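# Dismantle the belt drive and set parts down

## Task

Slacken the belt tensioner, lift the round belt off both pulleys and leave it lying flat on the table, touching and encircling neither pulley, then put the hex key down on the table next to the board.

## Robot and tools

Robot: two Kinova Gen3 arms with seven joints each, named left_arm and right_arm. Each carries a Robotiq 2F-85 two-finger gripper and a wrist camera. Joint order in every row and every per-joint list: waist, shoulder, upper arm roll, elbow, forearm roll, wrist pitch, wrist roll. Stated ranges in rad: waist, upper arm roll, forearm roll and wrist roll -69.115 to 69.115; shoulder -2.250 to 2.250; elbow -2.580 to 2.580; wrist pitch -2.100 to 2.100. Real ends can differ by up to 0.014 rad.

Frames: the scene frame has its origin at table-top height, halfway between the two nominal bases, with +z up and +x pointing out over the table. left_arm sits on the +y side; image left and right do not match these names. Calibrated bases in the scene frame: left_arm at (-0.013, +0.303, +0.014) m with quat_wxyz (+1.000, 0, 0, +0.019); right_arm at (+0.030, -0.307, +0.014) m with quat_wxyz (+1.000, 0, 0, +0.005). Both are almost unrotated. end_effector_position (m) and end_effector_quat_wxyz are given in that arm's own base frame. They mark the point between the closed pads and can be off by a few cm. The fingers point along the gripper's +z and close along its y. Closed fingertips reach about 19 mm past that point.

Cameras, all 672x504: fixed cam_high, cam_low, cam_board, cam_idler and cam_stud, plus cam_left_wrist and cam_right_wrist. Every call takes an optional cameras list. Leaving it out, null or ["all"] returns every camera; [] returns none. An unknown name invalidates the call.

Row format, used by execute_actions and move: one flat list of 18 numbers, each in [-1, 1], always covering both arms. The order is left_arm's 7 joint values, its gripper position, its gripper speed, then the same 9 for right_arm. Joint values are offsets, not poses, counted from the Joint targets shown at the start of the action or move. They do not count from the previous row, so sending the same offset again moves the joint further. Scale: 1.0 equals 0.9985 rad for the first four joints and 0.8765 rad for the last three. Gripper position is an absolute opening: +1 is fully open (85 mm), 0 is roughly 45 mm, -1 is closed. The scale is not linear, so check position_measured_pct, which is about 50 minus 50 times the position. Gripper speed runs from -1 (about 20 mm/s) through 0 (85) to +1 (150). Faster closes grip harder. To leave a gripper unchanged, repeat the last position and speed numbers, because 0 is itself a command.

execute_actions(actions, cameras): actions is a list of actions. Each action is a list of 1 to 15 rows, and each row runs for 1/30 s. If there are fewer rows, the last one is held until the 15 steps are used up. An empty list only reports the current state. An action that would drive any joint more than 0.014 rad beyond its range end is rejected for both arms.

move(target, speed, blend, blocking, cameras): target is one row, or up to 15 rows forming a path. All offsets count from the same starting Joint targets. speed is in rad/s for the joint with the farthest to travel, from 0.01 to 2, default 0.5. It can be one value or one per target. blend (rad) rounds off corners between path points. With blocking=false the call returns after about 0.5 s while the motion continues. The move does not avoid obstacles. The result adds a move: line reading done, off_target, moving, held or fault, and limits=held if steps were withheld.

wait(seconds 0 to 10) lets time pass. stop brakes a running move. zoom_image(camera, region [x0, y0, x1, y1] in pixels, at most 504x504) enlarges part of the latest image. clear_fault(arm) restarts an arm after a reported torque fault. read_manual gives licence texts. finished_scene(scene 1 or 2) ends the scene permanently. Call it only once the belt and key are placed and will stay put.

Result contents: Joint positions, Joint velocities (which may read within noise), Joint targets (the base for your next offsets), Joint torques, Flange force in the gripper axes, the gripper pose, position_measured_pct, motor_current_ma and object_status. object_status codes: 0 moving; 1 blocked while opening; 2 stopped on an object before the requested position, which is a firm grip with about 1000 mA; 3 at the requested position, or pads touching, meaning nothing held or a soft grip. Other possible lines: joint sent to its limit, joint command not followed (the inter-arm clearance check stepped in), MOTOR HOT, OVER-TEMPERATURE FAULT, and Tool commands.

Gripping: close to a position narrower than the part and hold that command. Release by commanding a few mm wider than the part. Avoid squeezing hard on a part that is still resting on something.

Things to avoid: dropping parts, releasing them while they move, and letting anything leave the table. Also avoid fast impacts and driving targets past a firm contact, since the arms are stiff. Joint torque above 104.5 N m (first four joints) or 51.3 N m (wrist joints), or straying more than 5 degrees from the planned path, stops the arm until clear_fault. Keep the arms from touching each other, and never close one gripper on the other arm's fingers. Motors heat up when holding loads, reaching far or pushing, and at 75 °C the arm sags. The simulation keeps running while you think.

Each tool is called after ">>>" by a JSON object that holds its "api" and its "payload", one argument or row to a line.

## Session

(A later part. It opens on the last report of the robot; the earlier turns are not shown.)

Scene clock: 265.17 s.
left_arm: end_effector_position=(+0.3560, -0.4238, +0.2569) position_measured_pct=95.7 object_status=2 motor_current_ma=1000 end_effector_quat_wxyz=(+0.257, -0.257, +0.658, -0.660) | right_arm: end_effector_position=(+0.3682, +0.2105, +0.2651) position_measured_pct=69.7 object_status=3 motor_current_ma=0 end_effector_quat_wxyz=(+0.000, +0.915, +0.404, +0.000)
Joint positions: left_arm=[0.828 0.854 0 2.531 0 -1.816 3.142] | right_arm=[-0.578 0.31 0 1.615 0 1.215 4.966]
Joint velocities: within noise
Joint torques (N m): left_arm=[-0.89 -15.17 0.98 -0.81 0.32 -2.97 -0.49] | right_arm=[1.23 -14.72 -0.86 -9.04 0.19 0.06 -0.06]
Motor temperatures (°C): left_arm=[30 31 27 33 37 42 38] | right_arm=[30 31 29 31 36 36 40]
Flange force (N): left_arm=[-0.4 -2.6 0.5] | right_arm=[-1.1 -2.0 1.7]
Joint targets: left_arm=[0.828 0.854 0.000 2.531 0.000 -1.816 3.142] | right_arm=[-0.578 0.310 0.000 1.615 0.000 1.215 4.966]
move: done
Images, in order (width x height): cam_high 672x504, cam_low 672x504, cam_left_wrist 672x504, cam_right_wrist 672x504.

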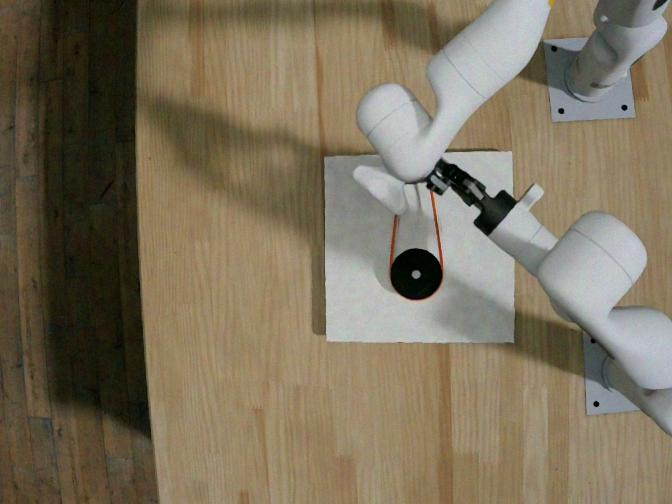

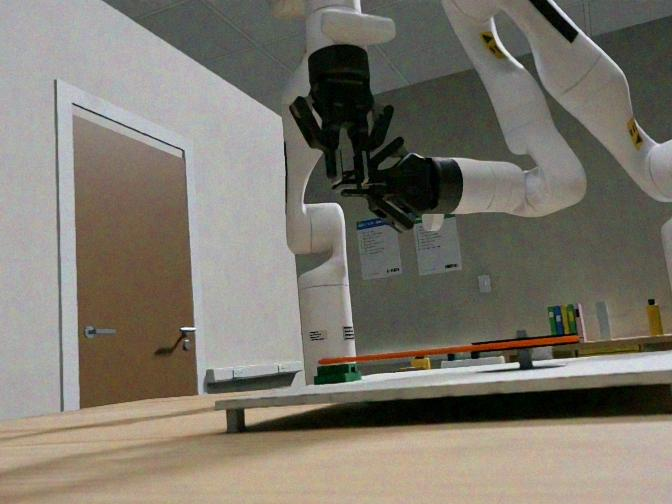

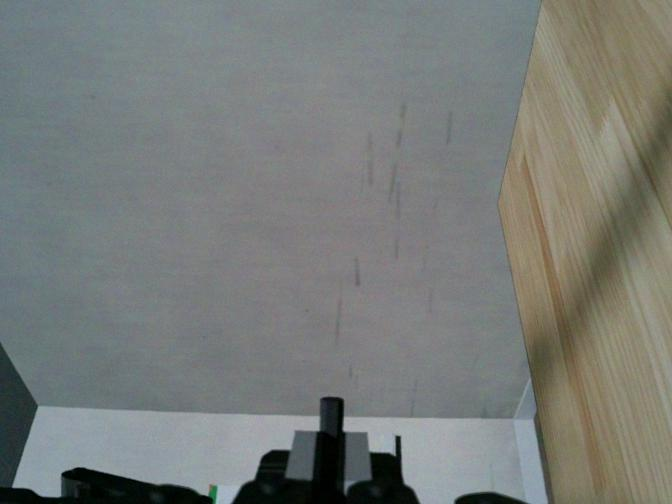

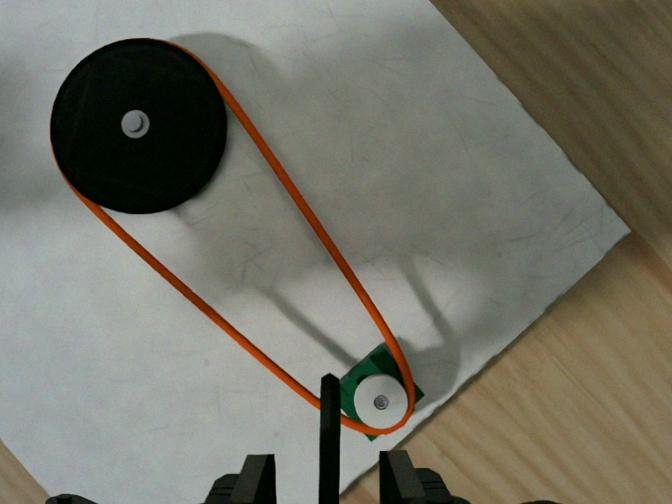

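>>> {"api": "move", "payload": {
  "target": [0,0,0,0,0,0,0,-1,-1,0,0,0,0,0,0,0,-1,-0.4],
  "cameras": ["cam_right_wrist"]
}}

>>> {"api": "wait", "payload": {
  "seconds": 0.8,
  "cameras": []
}}

Scene clock: 276.43 s.
left_arm: end_effector_position=(+0.3560, -0.4238, +0.2569) position_measured_pct=95.7 object_status=2 motor_current_ma=1000 end_effector_quat_wxyz=(+0.257, -0.257, +0.658, -0.660) | right_arm: end_effector_position=(+0.3681, +0.2106, +0.2651) position_measured_pct=94.8 object_status=0 motor_current_ma=1000 end_effector_quat_wxyz=(+0.000, +0.915, +0.404, +0.000)
Joint positions: left_arm=[0.828 0.854 0 2.531 0 -1.816 3.142] | right_arm=[-0.578 0.31 0 1.615 0 1.215 4.966]
Joint velocities: within noise
Joint torques (N m): left_arm=[-0.41 -15.59 1.26 0.76 0.08 -3.29 -0.47] | right_arm=[3.16 -14.27 1.1 -9.23 1.99 -0.33 0.29]
Motor temperatures (°C): left_arm=[30 31 27 33 37 42 38] | right_arm=[30 31 29 31 36 36 40]
Flange force (N): left_arm=[-0.8 -1.5 6.4] | right_arm=[-0.9 -7.7 0.6]
Joint targets: left_arm=[0.828 0.854 0.000 2.531 0.000 -1.816 3.142] | right_arm=[-0.578 0.310 0.000 1.615 0.000 1.215 4.966]
move: done
Images, in order (width x height): cam_right_wrist 672x504.

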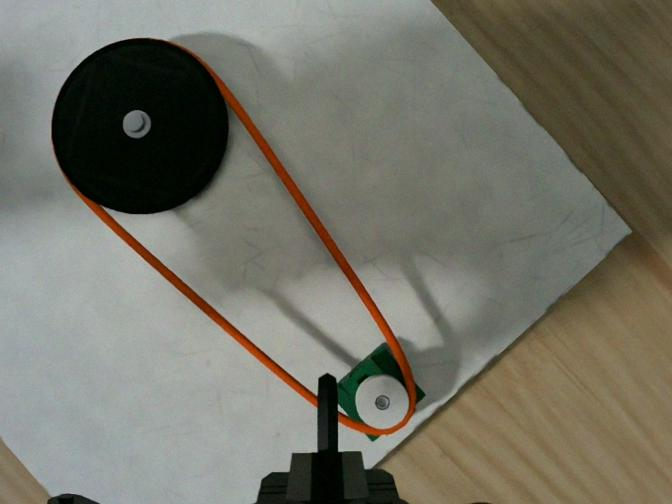

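Scene clock: 277.23 s.
left_arm: end_effector_position=(+0.3560, -0.4238, +0.2569) position_measured_pct=95.7 object_status=2 motor_current_ma=1000 end_effector_quat_wxyz=(+0.257, -0.257, +0.658, -0.660) | right_arm: end_effector_position=(+0.3682, +0.2105, +0.2651) position_measured_pct=94.8 object_status=2 motor_current_ma=1000 end_effector_quat_wxyz=(+0.000, +0.915, +0.404, +0.000)
Joint positions: left_arm=[0.828 0.854 0 2.531 0 -1.816 3.142] | right_arm=[-0.578 0.31 0 1.615 0 1.215 4.966]
Joint velocities: within noise
Joint torques (N m): left_arm=[-0.45 -15.54 1.08 0.8 0.09 -3.25 -0.52] | right_arm=[3.25 -14.32 1.29 -9.24 2.12 -0.33 0.35]
Motor temperatures (°C): left_arm=[30 31 27 33 37 42 38] | right_arm=[30 31 29 31 36 36 40]
Flange force (N): left_arm=[-0.4 -1.6 6.4] | right_arm=[-0.7 -8.1 0.7]
Joint targets: left_arm=[0.828 0.854 0.000 2.531 0.000 -1.816 3.142] | right_arm=[-0.578 0.310 0.000 1.615 0.000 1.215 4.966]
Tool commands: left_gripper/position=-1.0 left_gripper/speed=-1.0 right_gripper/position=-1.0 right_gripper/speed=-0.4
wait: 0.80 s; at rest by 0.17 s
No camera images: "cameras" was empty.

>>> {"api": "move", "payload": {
  "target": [
    [0,0,0,0,0,0,0,-0.6,-1,0,0,0,0,0,0,0,-1,-0.4],
    [0,0,0,0,0,0,0,-0.6,-1,0.1364,0.037,0,-0.0532,0,0.0204,0.1552,-1,-0.4]
  ],
  "speed": 0.12,
  "cameras": []
}}

>>> {"api": "move", "payload": {
  "target": [-0.9,0,0,0,0,0,0,-0.6,-1,0,0,0,0,0,0,0,-1,-0.4],
  "speed": 0.7
}}

Scene clock: 294.53 s.
left_arm: end_effector_position=(+0.3560, -0.4238, +0.2569) position_measured_pct=80.1 object_status=3 motor_current_ma=0 end_effector_quat_wxyz=(+0.257, -0.257, +0.658, -0.660) | right_arm: end_effector_position=(+0.4077, +0.1654, +0.2649) position_measured_pct=94.8 object_status=2 motor_current_ma=1000 end_effector_quat_wxyz=(+0.000, +0.915, +0.404, +0.000)
Joint positions: left_arm=[0.828 0.854 0 2.531 0 -1.816 3.142] | right_arm=[-0.442 0.347 0 1.562 0 1.233 5.102]
Joint velocities: within noise
Joint torques (N m): left_arm=[-0.82 -15.04 0.95 -0.89 0.25 -2.89 -0.46] | right_arm=[1.17 -15.52 -0.95 -9 0.19 0.13 -0.06]
Motor temperatures (°C): left_arm=[30 32 27 33 37 42 38] | right_arm=[30 31 29 31 36 36 40]
Flange force (N): left_arm=[-0.3 -2.9 0.0] | right_arm=[-0.6 -2.0 1.7]
Joint targets: left_arm=[0.828 0.854 0.000 2.531 0.000 -1.816 3.142] | right_arm=[-0.442 0.347 0.000 1.562 0.000 1.233 5.102]
move: done
No camera images: "cameras" was empty.

Scene clock: 296.27 s.
left_arm: end_effector_position=(+0.5533, +0.0147, +0.2569) position_measured_pct=80.1 object_status=3 motor_current_ma=0 end_effector_quat_wxyz=(+0.518, -0.517, +0.481, -0.482) | right_arm: end_effector_position=(+0.4077, +0.1654, +0.2649) position_measured_pct=94.8 object_status=2 motor_current_ma=1000 end_effector_quat_wxyz=(+0.000, +0.915, +0.404, +0.000)
Joint positions: left_arm=[-0.071 0.854 0 2.531 0 -1.816 3.142] | right_arm=[-0.442 0.347 0 1.562 0 1.233 5.102]
Joint velocities: within noise
Joint torques (N m): left_arm=[-0.96 -14.98 0.88 -0.87 0.29 -2.89 -0.44] | right_arm=[1.19 -15.58 -0.87 -9.05 0.17 0.12 -0.03]
Motor temperatures (°C): left_arm=[30 32 27 33 37 42 38] | right_arm=[30 31 29 31 36 36 40]
Flange force (N): left_arm=[0.1 -3.1 0.1] | right_arm=[-0.6 -2.1 1.9]
Joint targets: left_arm=[-0.071 0.854 0.000 2.531 0.000 -1.816 3.142] | right_arm=[-0.442 0.347 0.000 1.562 0.000 1.233 5.102]
move: done

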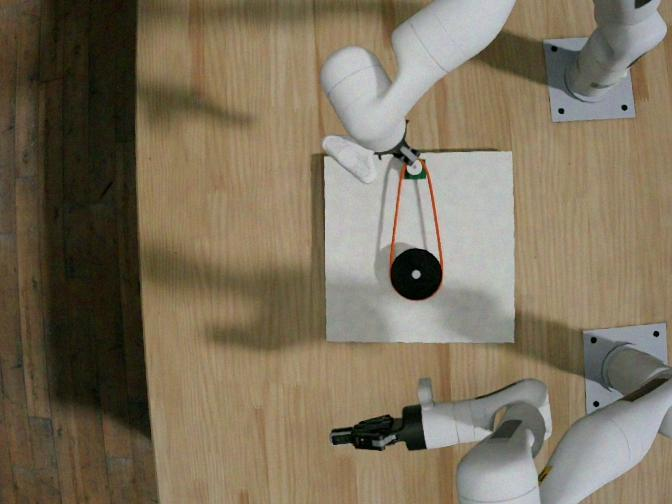

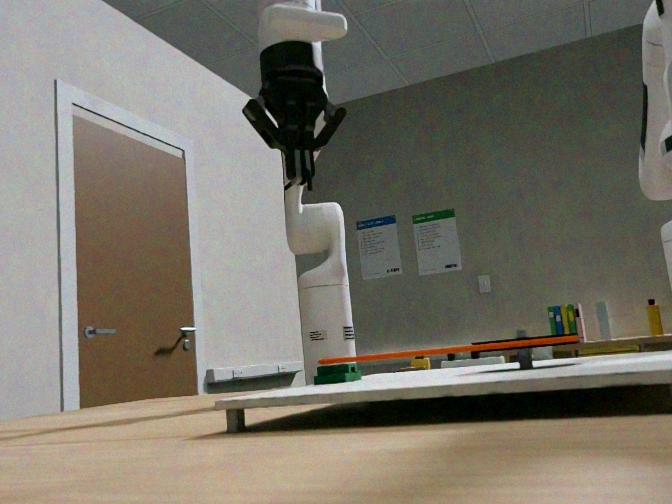

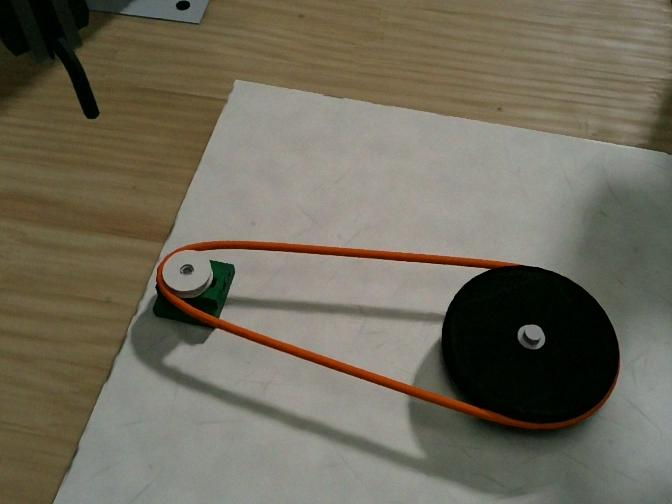

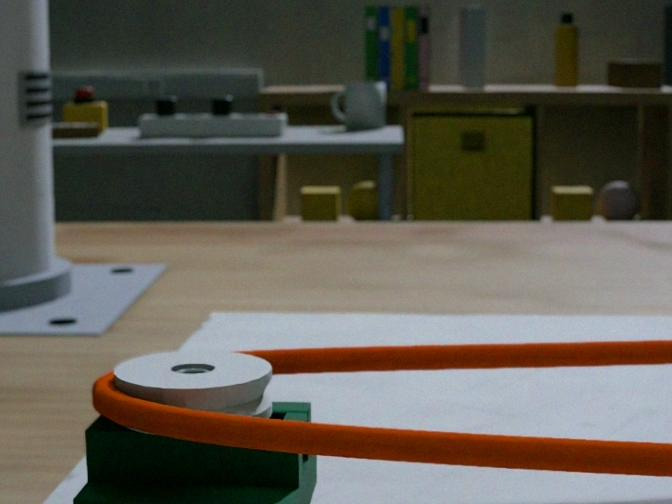

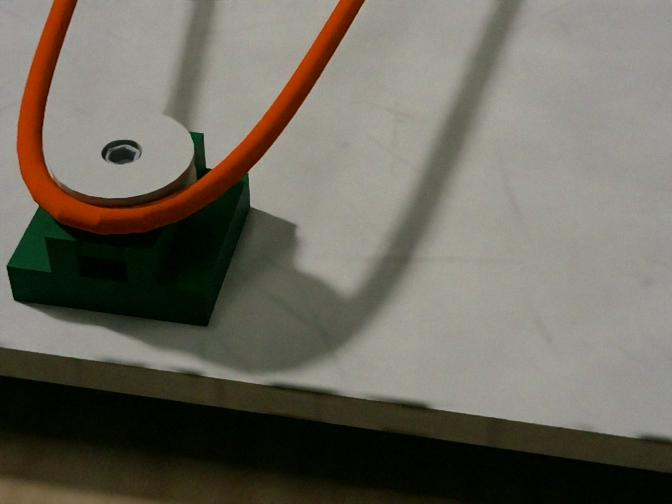

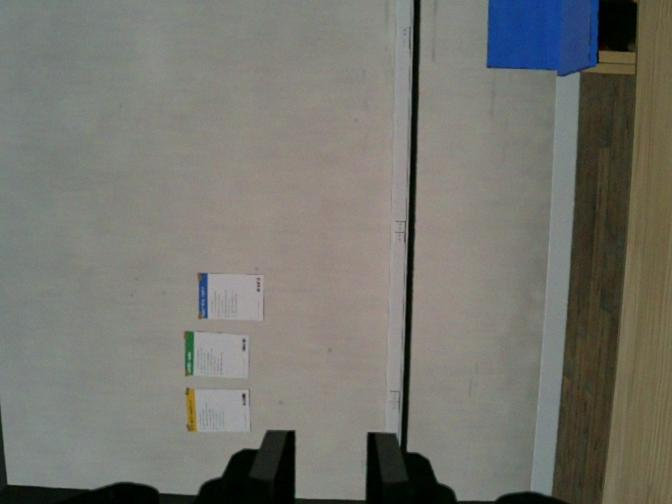

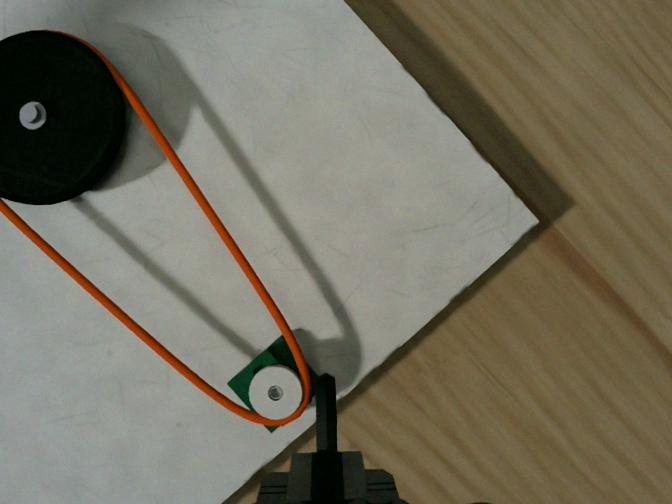

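>>> {"api": "zoom_image", "payload": {
  "camera": "cam_right_wrist",
  "region": [245, 365, 305, 421]
}}

>>> {"api": "zoom_image", "payload": {
  "camera": "cam_stud",
  "region": [90, 130, 155, 175]
}}

>>> {"api": "zoom_image", "payload": {
  "camera": "cam_idler",
  "region": [150, 350, 230, 390]
}}

Scaled by 8.400.

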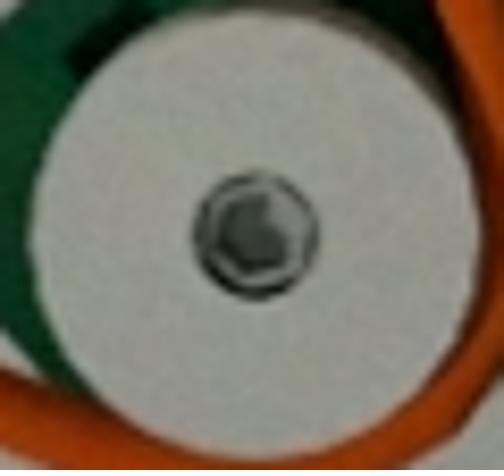

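Scaled by 7.754 from the camera's 672x504 image, which has a finer 960x720 frame.

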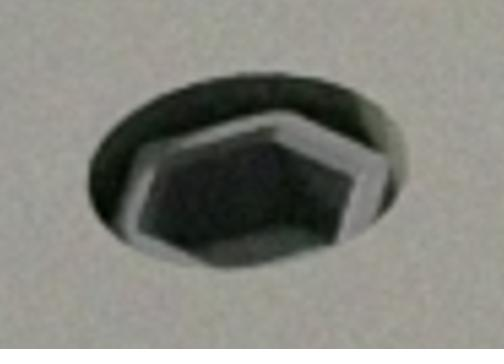

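Scaled by 6.300 from the camera's 672x504 image, which has a finer 960x720 frame.

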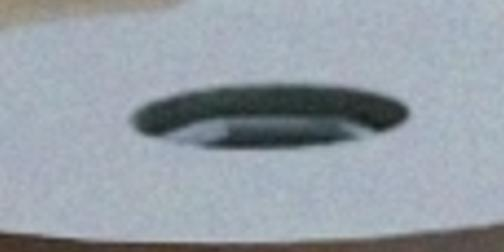

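>>> {"api": "move", "payload": {
  "target": [0,0,0,0,0,0,0,-0.6,-1,-0.0344,0.0699,0,0.4052,0,-0.5416,-0.0391,-1,-0.4],
  "speed": 0.3,
  "cameras": ["cam_board","cam_idler","cam_stud","cam_right_wrist"]
}}

>>> {"api": "zoom_image", "payload": {
  "camera": "cam_right_wrist",
  "region": [240, 330, 420, 480]
}}

Scene clock: 349.30 s.
left_arm: end_effector_position=(+0.5533, +0.0147, +0.2569) position_measured_pct=80.1 object_status=3 motor_current_ma=0 end_effector_quat_wxyz=(+0.518, -0.517, +0.481, -0.482) | right_arm: end_effector_position=(+0.3547, +0.1550, +0.1300) position_measured_pct=94.8 object_status=2 motor_current_ma=1000 end_effector_quat_wxyz=(+0.000, +0.915, +0.404, +0.000)
Joint positions: left_arm=[-0.071 0.854 0 2.531 0 -1.816 3.142] | right_arm=[-0.476 0.417 0 1.967 0 0.759 5.068]
Joint velocities: within noise
Joint torques (N m): left_arm=[-0.91 -14.96 0.93 -0.83 0.28 -2.86 -0.48] | right_arm=[1.2 -14.54 -0.88 -6.8 0.17 0.13 -0.07]
Motor temperatures (°C): left_arm=[30 32 27 32 37 42 38] | right_arm=[30 31 29 31 36 36 40]
Flange force (N): left_arm=[-0.2 -3.1 0.2] | right_arm=[-0.7 -3.1 1.7]
Joint targets: left_arm=[-0.071 0.854 0.000 2.531 0.000 -1.816 3.142] | right_arm=[-0.476 0.417 0.000 1.967 0.000 0.759 5.068]
move: done
Images, in order (width x height): cam_board 672x504, cam_idler 672x504, cam_stud 672x504, cam_right_wrist 672x504.

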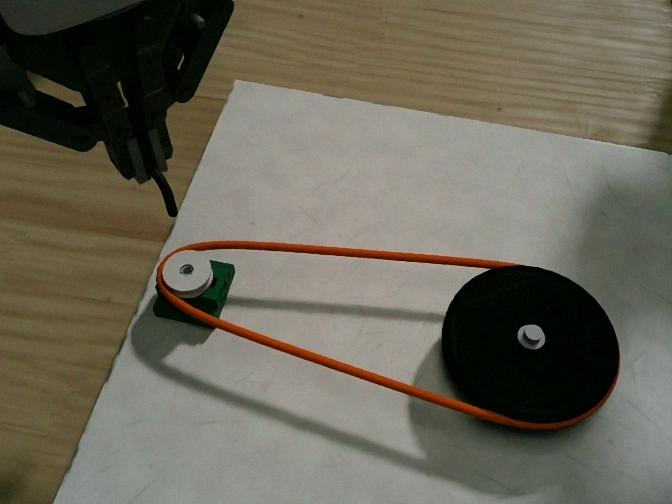

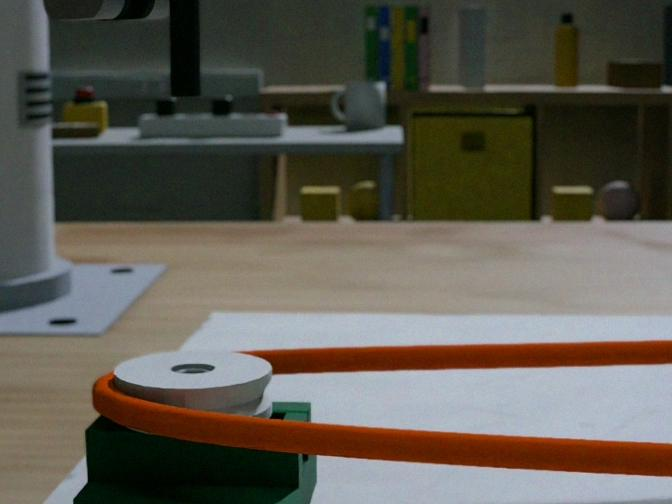

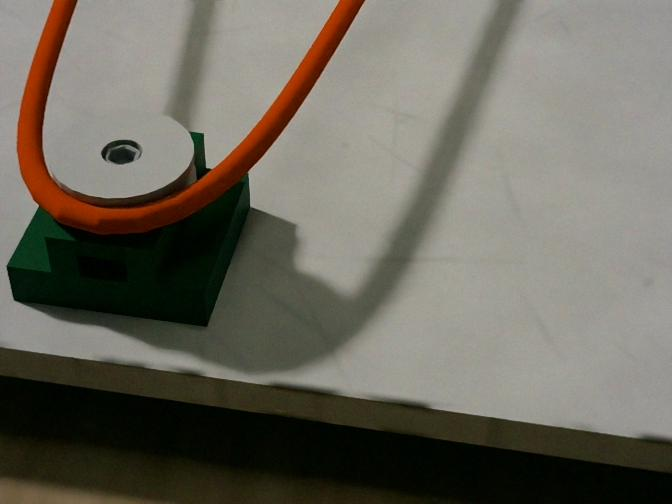

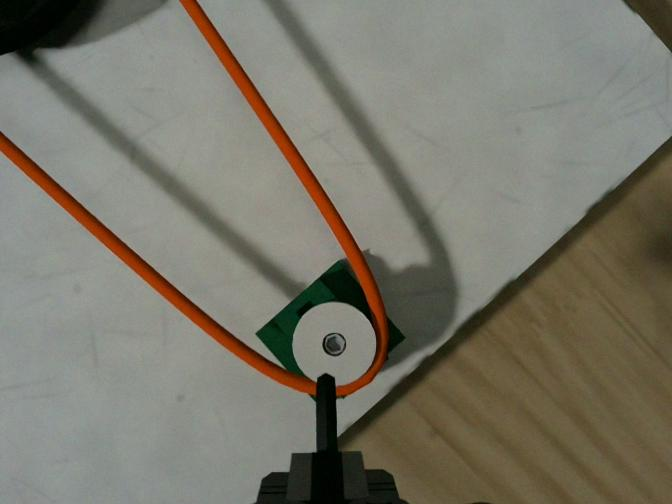

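Scaled by 2.800.

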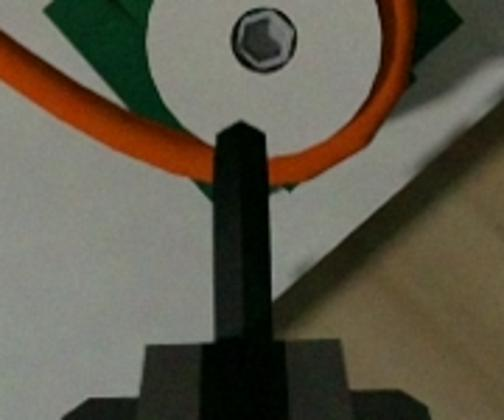

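>>> {"api": "move", "payload": {
  "target": [0,0,0,0,0,0,0,-0.6,-1,-0.0227,0.0215,0,0.0076,0,-0.0333,-0.5878,-1,-0.4],
  "speed": 0.3,
  "cameras": ["cam_idler","cam_stud","cam_right_wrist"]
}}

>>> {"api": "zoom_image", "payload": {
  "camera": "cam_right_wrist",
  "region": [270, 300, 390, 400]
}}

>>> {"api": "zoom_image", "payload": {
  "camera": "cam_idler",
  "region": [100, 50, 300, 210]
}}

Scene clock: 373.50 s.
left_arm: end_effector_position=(+0.5533, +0.0147, +0.2569) position_measured_pct=80.1 object_status=3 motor_current_ma=0 end_effector_quat_wxyz=(+0.518, -0.517, +0.481, -0.482) | right_arm: end_effector_position=(+0.3524, +0.1637, +0.1200) position_measured_pct=94.8 object_status=2 motor_current_ma=1000 end_effector_quat_wxyz=(+0.000, +0.986, +0.168, +0.000)
Joint positions: left_arm=[-0.071 0.854 0 2.531 0 -1.816 3.142] | right_arm=[-0.499 0.438 0 1.975 0 0.729 4.552]
Joint velocities: within noise
Joint torques (N m): left_arm=[-0.87 -14.99 0.9 -0.79 0.29 -2.86 -0.49] | right_arm=[1.34 -14.73 -0.81 -6.57 0.22 0.09 -0.08]
Motor temperatures (°C): left_arm=[30 32 27 32 37 42 38] | right_arm=[30 31 29 31 36 36 40]
Flange force (N): left_arm=[-0.2 -3.0 0.2] | right_arm=[-2.0 -2.8 1.4]
Joint targets: left_arm=[-0.071 0.854 0.000 2.531 0.000 -1.816 3.142] | right_arm=[-0.499 0.438 0.000 1.975 0.000 0.729 4.552]
move: done
Images, in order (width x height): cam_idler 672x504, cam_stud 672x504, cam_right_wrist 672x504.

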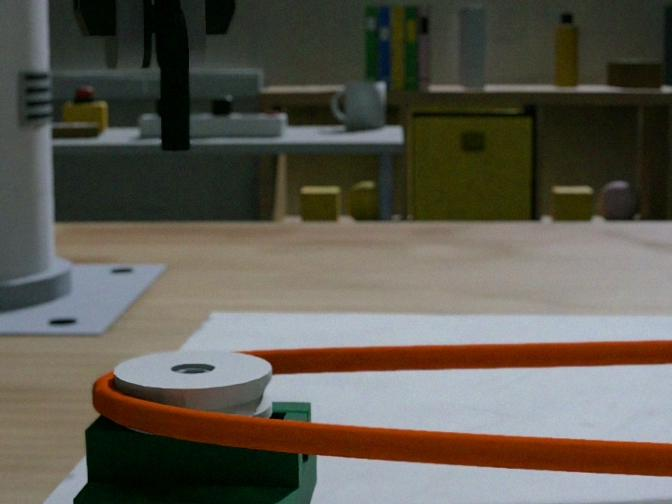

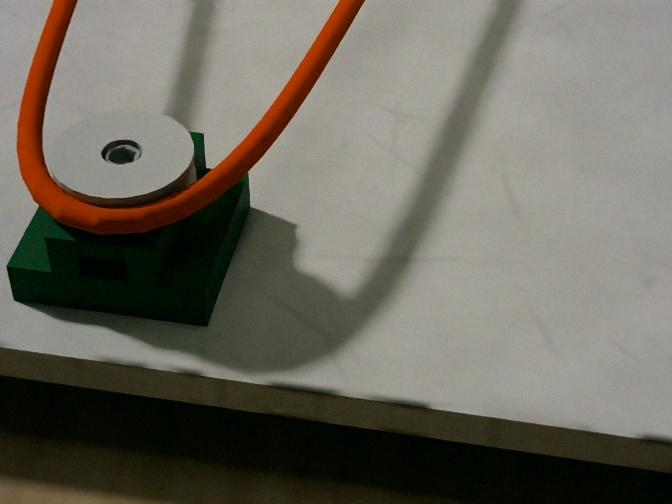

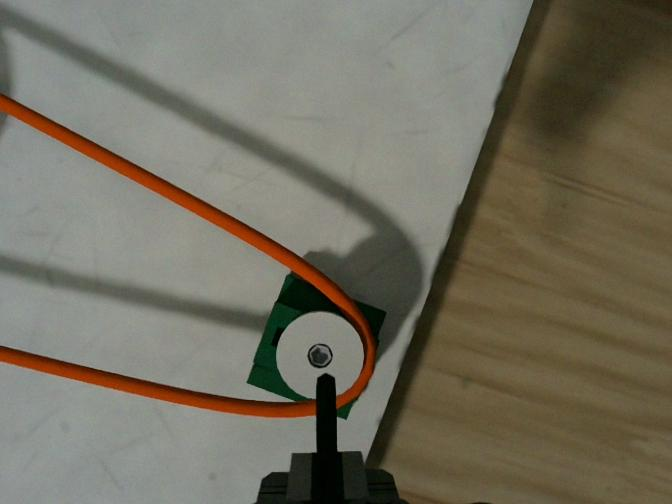

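Scaled by 4.200.

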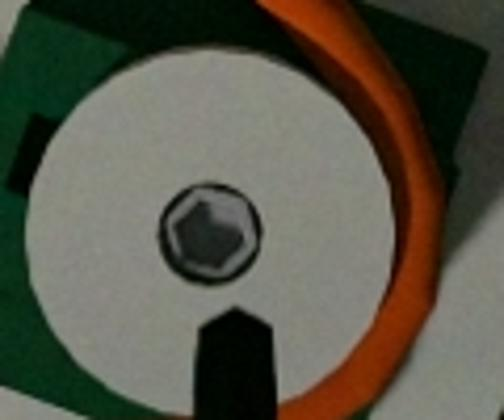

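Scaled by 2.520 from the camera's 672x504 image, which has a finer 960x720 frame.

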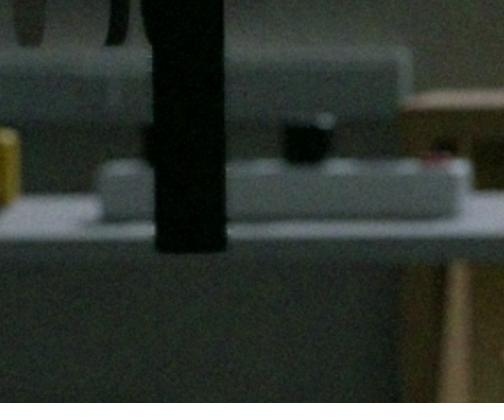

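>>> {"api": "move", "payload": {
  "target": [0,0,0,0,0,0,0,-0.6,-1,-0.0084,0.0613,0,0.0316,0,-0.1059,-0.0096,-1,-0.4],
  "speed": 0.1,
  "cameras": ["cam_idler","cam_stud","cam_right_wrist"]
}}

>>> {"api": "zoom_image", "payload": {
  "camera": "cam_stud",
  "region": [60, 50, 210, 220]
}}

>>> {"api": "zoom_image", "payload": {
  "camera": "cam_idler",
  "region": [100, 220, 300, 420]
}}

Scene clock: 391.17 s.
left_arm: end_effector_position=(+0.5533, +0.0147, +0.2569) position_measured_pct=80.1 object_status=3 motor_current_ma=0 end_effector_quat_wxyz=(+0.518, -0.517, +0.481, -0.482) | right_arm: end_effector_position=(+0.3513, +0.1668, +0.0900) position_measured_pct=94.8 object_status=2 motor_current_ma=1000 end_effector_quat_wxyz=(+0.000, +0.986, +0.168, +0.000)
Joint positions: left_arm=[-0.071 0.854 0 2.531 0 -1.816 3.142] | right_arm=[-0.507 0.499 0 2.006 0 0.637 4.544]
Joint velocities: within noise
Joint torques (N m): left_arm=[-0.86 -15.09 0.95 -0.77 0.32 -2.86 -0.51] | right_arm=[1.26 -15.19 -0.76 -6.01 0.2 0.12 -0.08]
Motor temperatures (°C): left_arm=[30 32 27 32 37 42 38] | right_arm=[30 31 29 31 36 36 40]
Flange force (N): left_arm=[-0.5 -2.5 0.2] | right_arm=[-2.5 -2.9 1.5]
Joint targets: left_arm=[-0.071 0.854 0.000 2.531 0.000 -1.816 3.142] | right_arm=[-0.507 0.499 0.000 2.006 0.000 0.637 4.544]
move: done
Images, in order (width x height): cam_idler 672x504, cam_stud 672x504, cam_right_wrist 672x504.

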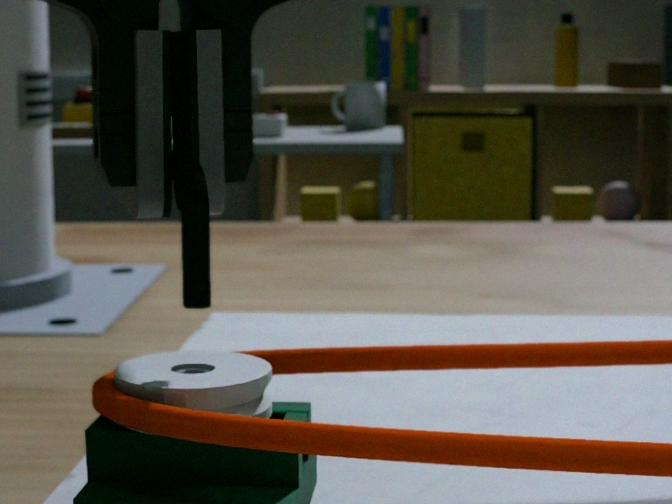

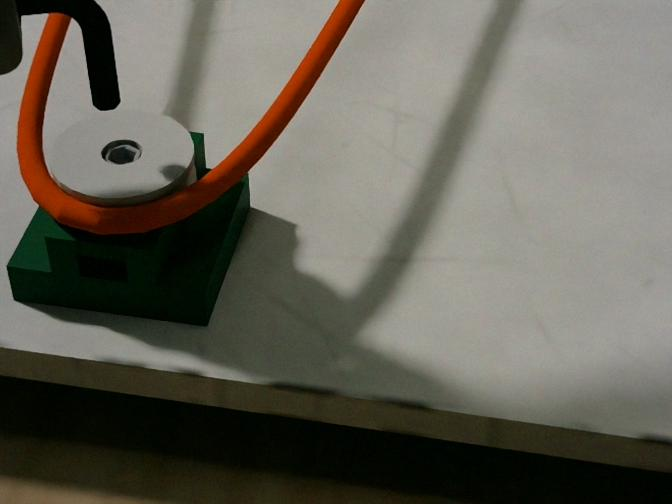

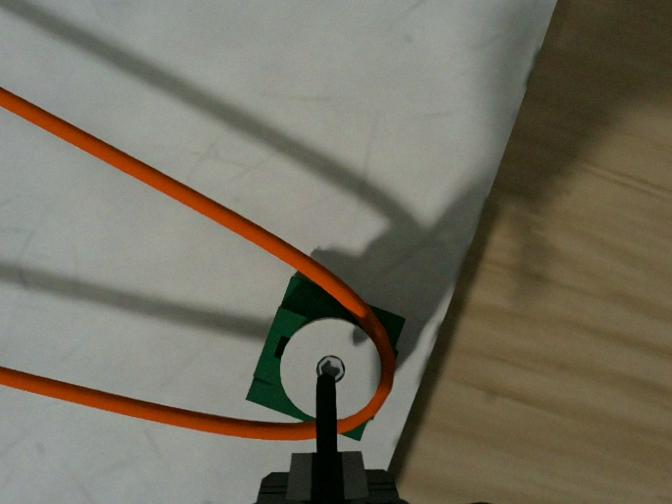

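Scaled by 2.965 from the camera's 672x504 image, which has a finer 960x720 frame.

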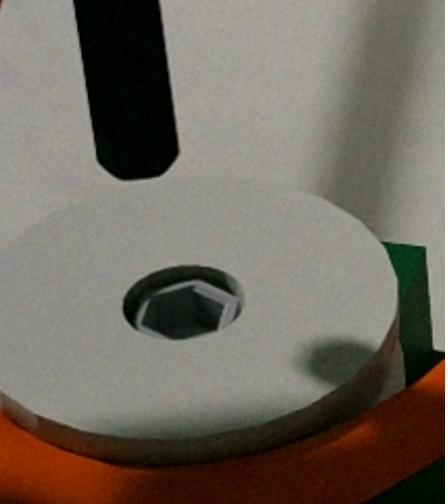

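Scaled by 2.520 from the camera's 672x504 image, which has a finer 960x720 frame.

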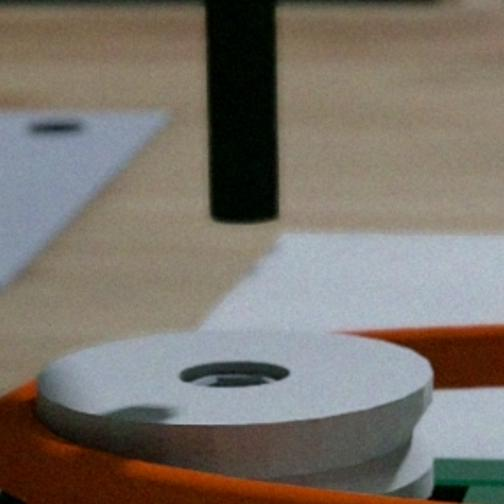

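>>> {"api": "move", "payload": {
  "target": [0,0,0,0,0,0,0,-0.6,-1,0.004,0.0187,0,0.004,0,-0.0259,0.0046,-1,-0.4],
  "speed": 0.05,
  "cameras": ["cam_idler","cam_stud","cam_right_wrist"]
}}

>>> {"api": "zoom_image", "payload": {
  "camera": "cam_stud",
  "region": [60, 70, 180, 190]
}}

>>> {"api": "zoom_image", "payload": {
  "camera": "cam_idler",
  "region": [130, 280, 260, 410]
}}

Scene clock: 416.80 s.
left_arm: end_effector_position=(+0.5533, +0.0147, +0.2569) position_measured_pct=80.1 object_status=3 motor_current_ma=0 end_effector_quat_wxyz=(+0.518, -0.517, +0.481, -0.482) | right_arm: end_effector_position=(+0.3530, +0.1659, +0.0820) position_measured_pct=94.8 object_status=2 motor_current_ma=1000 end_effector_quat_wxyz=(+0.000, +0.986, +0.168, +0.000)
Joint positions: left_arm=[-0.071 0.854 0 2.531 0 -1.816 3.142] | right_arm=[-0.503 0.518 0 2.01 0 0.614 4.548]
Joint velocities: within noise
Joint torques (N m): left_arm=[-0.88 -15.05 0.89 -0.84 0.34 -2.85 -0.47] | right_arm=[1.15 -15.37 -0.83 -5.85 0.21 0.08 -0.04]
Motor temperatures (°C): left_arm=[30 32 27 32 37 42 38] | right_arm=[30 31 29 31 36 36 40]
Flange force (N): left_arm=[-0.4 -2.7 0.0] | right_arm=[-2.4 -2.8 1.4]
Joint targets: left_arm=[-0.071 0.854 0.000 2.531 0.000 -1.816 3.142] | right_arm=[-0.503 0.518 0.000 2.010 0.000 0.614 4.548]
move: done
Images, in order (width x height): cam_idler 672x504, cam_stud 672x504, cam_right_wrist 672x504.

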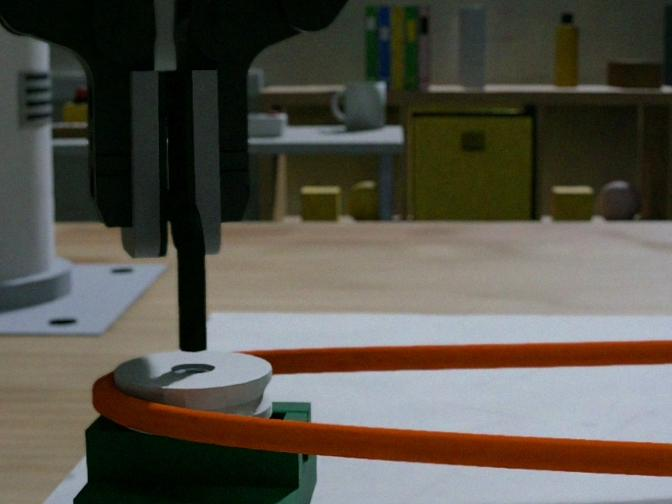

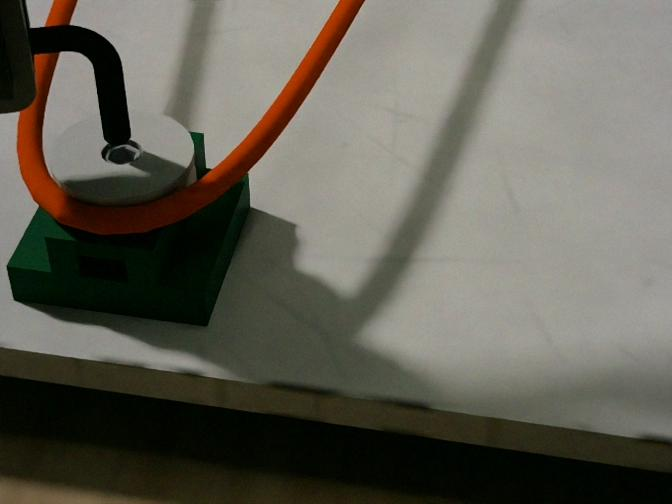

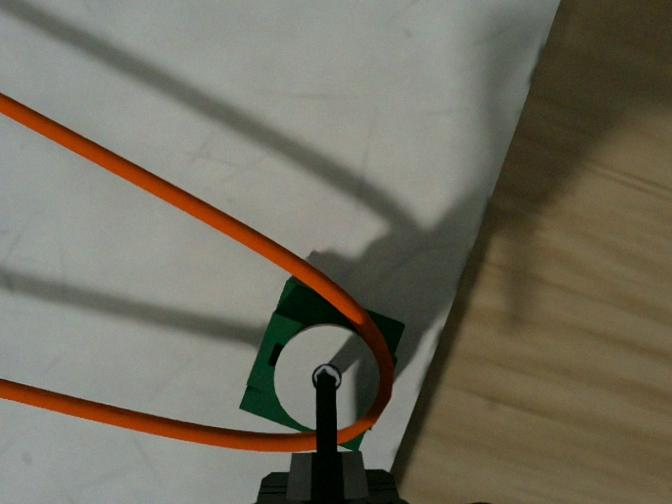

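Scaled by 4.200 from the camera's 672x504 image, which has a finer 960x720 frame.

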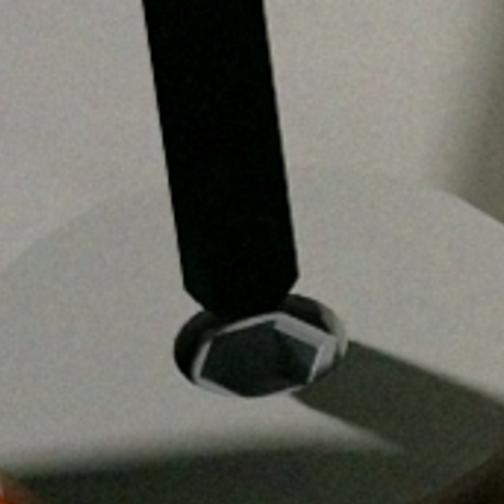

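Scaled by 3.877 from the camera's 672x504 image, which has a finer 960x720 frame.

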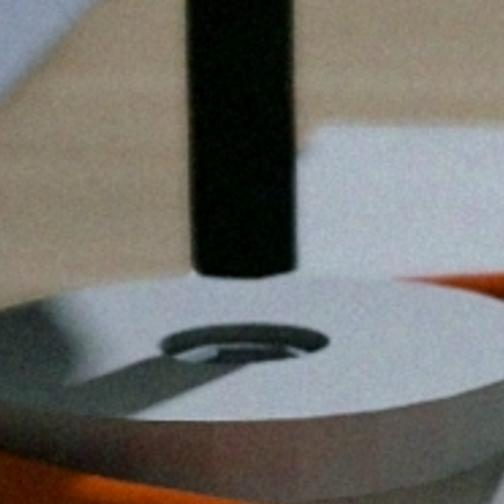

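>>> {"api": "move", "payload": {
  "target": [0,0,0,0,0,0,0,-0.6,-1,0.0009,0.0074,0,0.0006,0,-0.0091,0.001,-1,-0.4],
  "speed": 0.03,
  "cameras": ["cam_idler","cam_stud"]
}}

>>> {"api": "zoom_image", "payload": {
  "camera": "cam_stud",
  "region": [60, 70, 180, 190]
}}

>>> {"api": "zoom_image", "payload": {
  "camera": "cam_idler",
  "region": [130, 280, 260, 410]
}}

Scene clock: 433.73 s.
left_arm: end_effector_position=(+0.5533, +0.0147, +0.2569) position_measured_pct=80.1 object_status=3 motor_current_ma=0 end_effector_quat_wxyz=(+0.518, -0.517, +0.481, -0.482) | right_arm: end_effector_position=(+0.3537, +0.1659, +0.0791) position_measured_pct=94.8 object_status=2 motor_current_ma=1000 end_effector_quat_wxyz=(+0.000, +0.986, +0.168, +0.000)
Joint positions: left_arm=[-0.071 0.854 0 2.531 0 -1.816 3.142] | right_arm=[-0.502 0.525 0 2.011 0 0.606 4.549]
Joint velocities: within noise
Joint torques (N m): left_arm=[-0.84 -14.98 0.98 -0.85 0.23 -2.77 -0.52] | right_arm=[1.25 -15.43 -0.8 -5.82 0.22 0.1 -0.07]
Motor temperatures (°C): left_arm=[30 32 27 32 37 42 38] | right_arm=[30 31 29 31 36 36 40]
Flange force (N): left_arm=[-0.3 -2.7 -0.3] | right_arm=[-2.6 -3.0 1.4]
Joint targets: left_arm=[-0.071 0.854 0.000 2.531 0.000 -1.816 3.142] | right_arm=[-0.502 0.525 0.000 2.011 0.000 0.606 4.549]
move: done
Images, in order (width x height): cam_idler 672x504, cam_stud 672x504.

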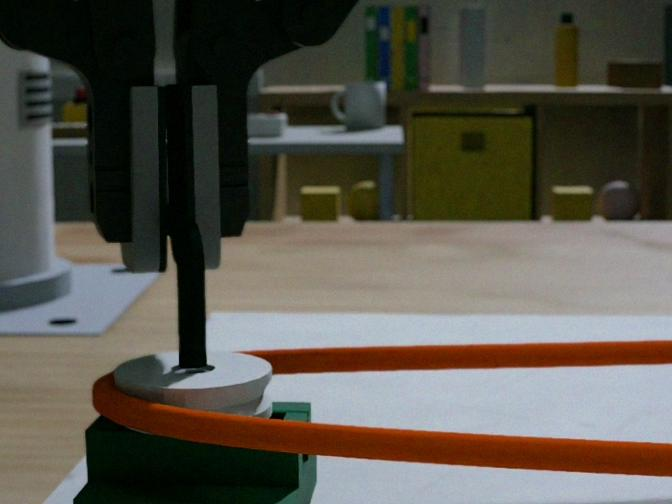

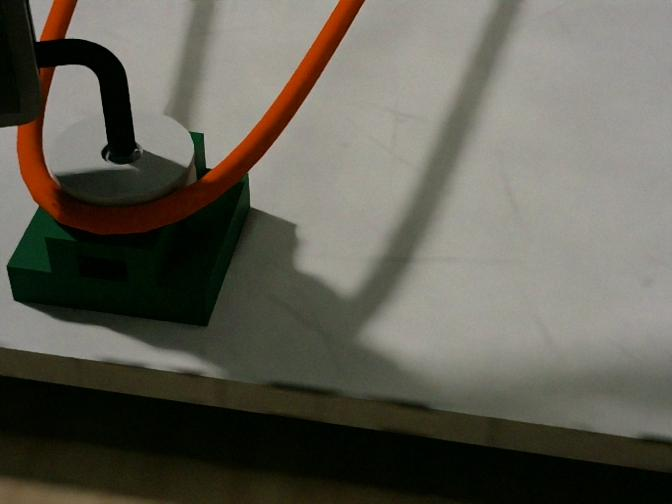

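Scaled by 4.200 from the camera's 672x504 image, which has a finer 960x720 frame.

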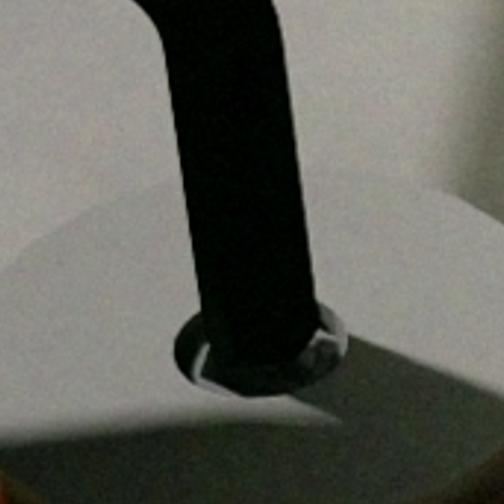

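Scaled by 3.877 from the camera's 672x504 image, which has a finer 960x720 frame.

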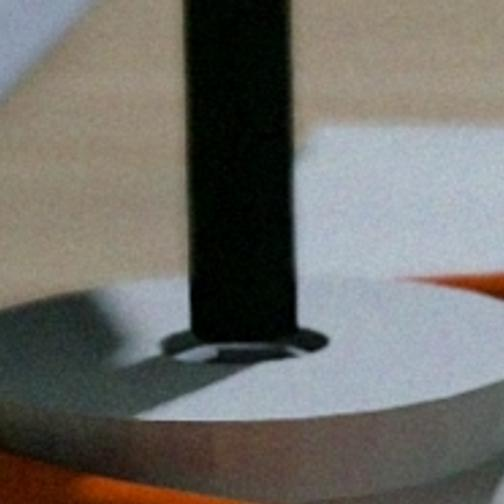

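>>> {"api": "move", "payload": {
  "target": [0,0,0,0,0,0,0,-0.6,-1,0,0.00215,0,0.0009,0,-0.0035,0,-1,-0.4],
  "speed": 0.02,
  "cameras": []
}}

>>> {"api": "move", "payload": {
  "target": [0,0,0,0,0,0,0,-0.6,-1,0,0.00215,0,0.0009,0,-0.0035,0,-1,-0.4],
  "speed": 0.02,
  "cameras": ["cam_idler","cam_stud"]
}}

>>> {"api": "zoom_image", "payload": {
  "camera": "cam_stud",
  "region": [60, 70, 180, 190]
}}

Scene clock: 445.37 s.
left_arm: end_effector_position=(+0.5533, +0.0147, +0.2569) position_measured_pct=80.1 object_status=3 motor_current_ma=0 end_effector_quat_wxyz=(+0.518, -0.517, +0.481, -0.482) | right_arm: end_effector_position=(+0.3537, +0.1659, +0.0781) position_measured_pct=94.8 object_status=2 motor_current_ma=1000 end_effector_quat_wxyz=(+0.000, +0.986, +0.168, +0.000)
Joint positions: left_arm=[-0.071 0.854 0 2.531 0 -1.816 3.142] | right_arm=[-0.502 0.528 0 2.012 0 0.603 4.549]
Joint velocities: within noise
Joint torques (N m): left_arm=[-0.81 -15.06 0.93 -0.82 0.29 -2.85 -0.55] | right_arm=[1.24 -15.52 -0.74 -5.72 0.21 0.1 -0.03]
Motor temperatures (°C): left_arm=[30 32 27 32 37 42 38] | right_arm=[30 31 29 31 36 36 40]
Flange force (N): left_arm=[-0.5 -2.7 0.0] | right_arm=[-2.2 -3.1 1.5]
Joint targets: left_arm=[-0.071 0.854 0.000 2.531 0.000 -1.816 3.142] | right_arm=[-0.502 0.528 0.000 2.012 0.000 0.603 4.549]
move: done
No camera images: "cameras" was empty.

Scene clock: 446.07 s.
left_arm: end_effector_position=(+0.5533, +0.0147, +0.2569) position_measured_pct=80.1 object_status=3 motor_current_ma=0 end_effector_quat_wxyz=(+0.518, -0.517, +0.481, -0.482) | right_arm: end_effector_position=(+0.3537, +0.1659, +0.0771) position_measured_pct=94.8 object_status=2 motor_current_ma=1000 end_effector_quat_wxyz=(+0.000, +0.986, +0.168, +0.000)
Joint positions: left_arm=[-0.071 0.854 0 2.531 0 -1.816 3.142] | right_arm=[-0.502 0.53 0 2.012 0 0.6 4.549]
Joint velocities: within noise
Joint torques (N m): left_arm=[-0.92 -14.99 0.89 -0.79 0.33 -2.9 -0.46] | right_arm=[1.15 -13.39 -0.79 -5.19 0.19 0 -0.04]
Motor temperatures (°C): left_arm=[30 32 27 32 37 42 38] | right_arm=[30 31 29 31 36 36 40]
Flange force (N): left_arm=[-0.2 -3.1 0.4] | right_arm=[-3.6 -2.7 -3.9]
Joint targets: left_arm=[-0.071 0.854 0.000 2.531 0.000 -1.816 3.142] | right_arm=[-0.502 0.530 0.000 2.012 0.000 0.600 4.549]
move: done
Images, in order (width x height): cam_idler 672x504, cam_stud 672x504.

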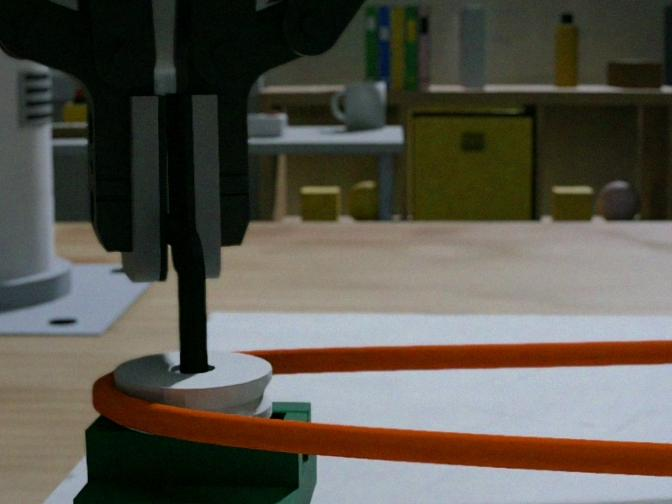

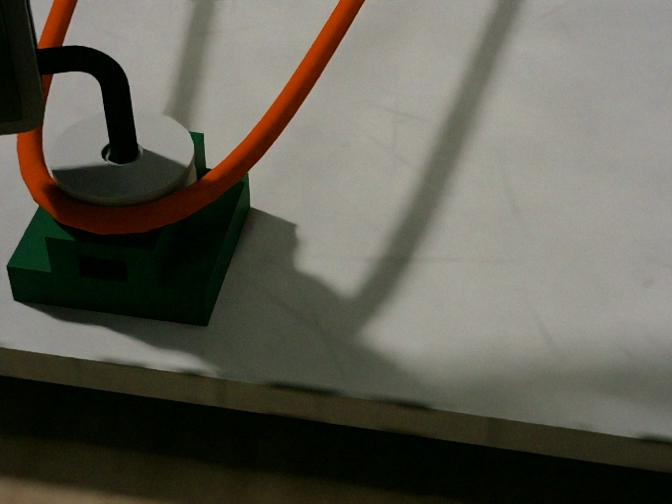

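Scaled by 4.200 from the camera's 672x504 image, which has a finer 960x720 frame.

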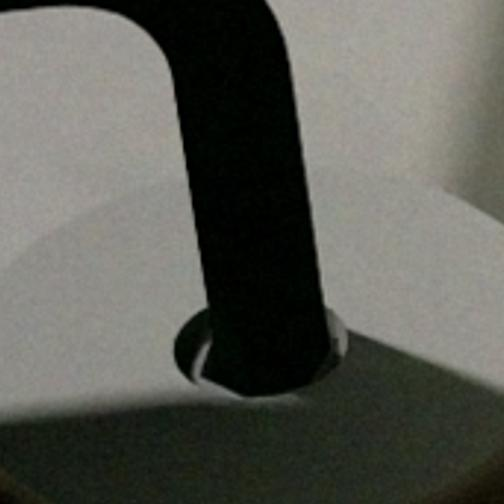

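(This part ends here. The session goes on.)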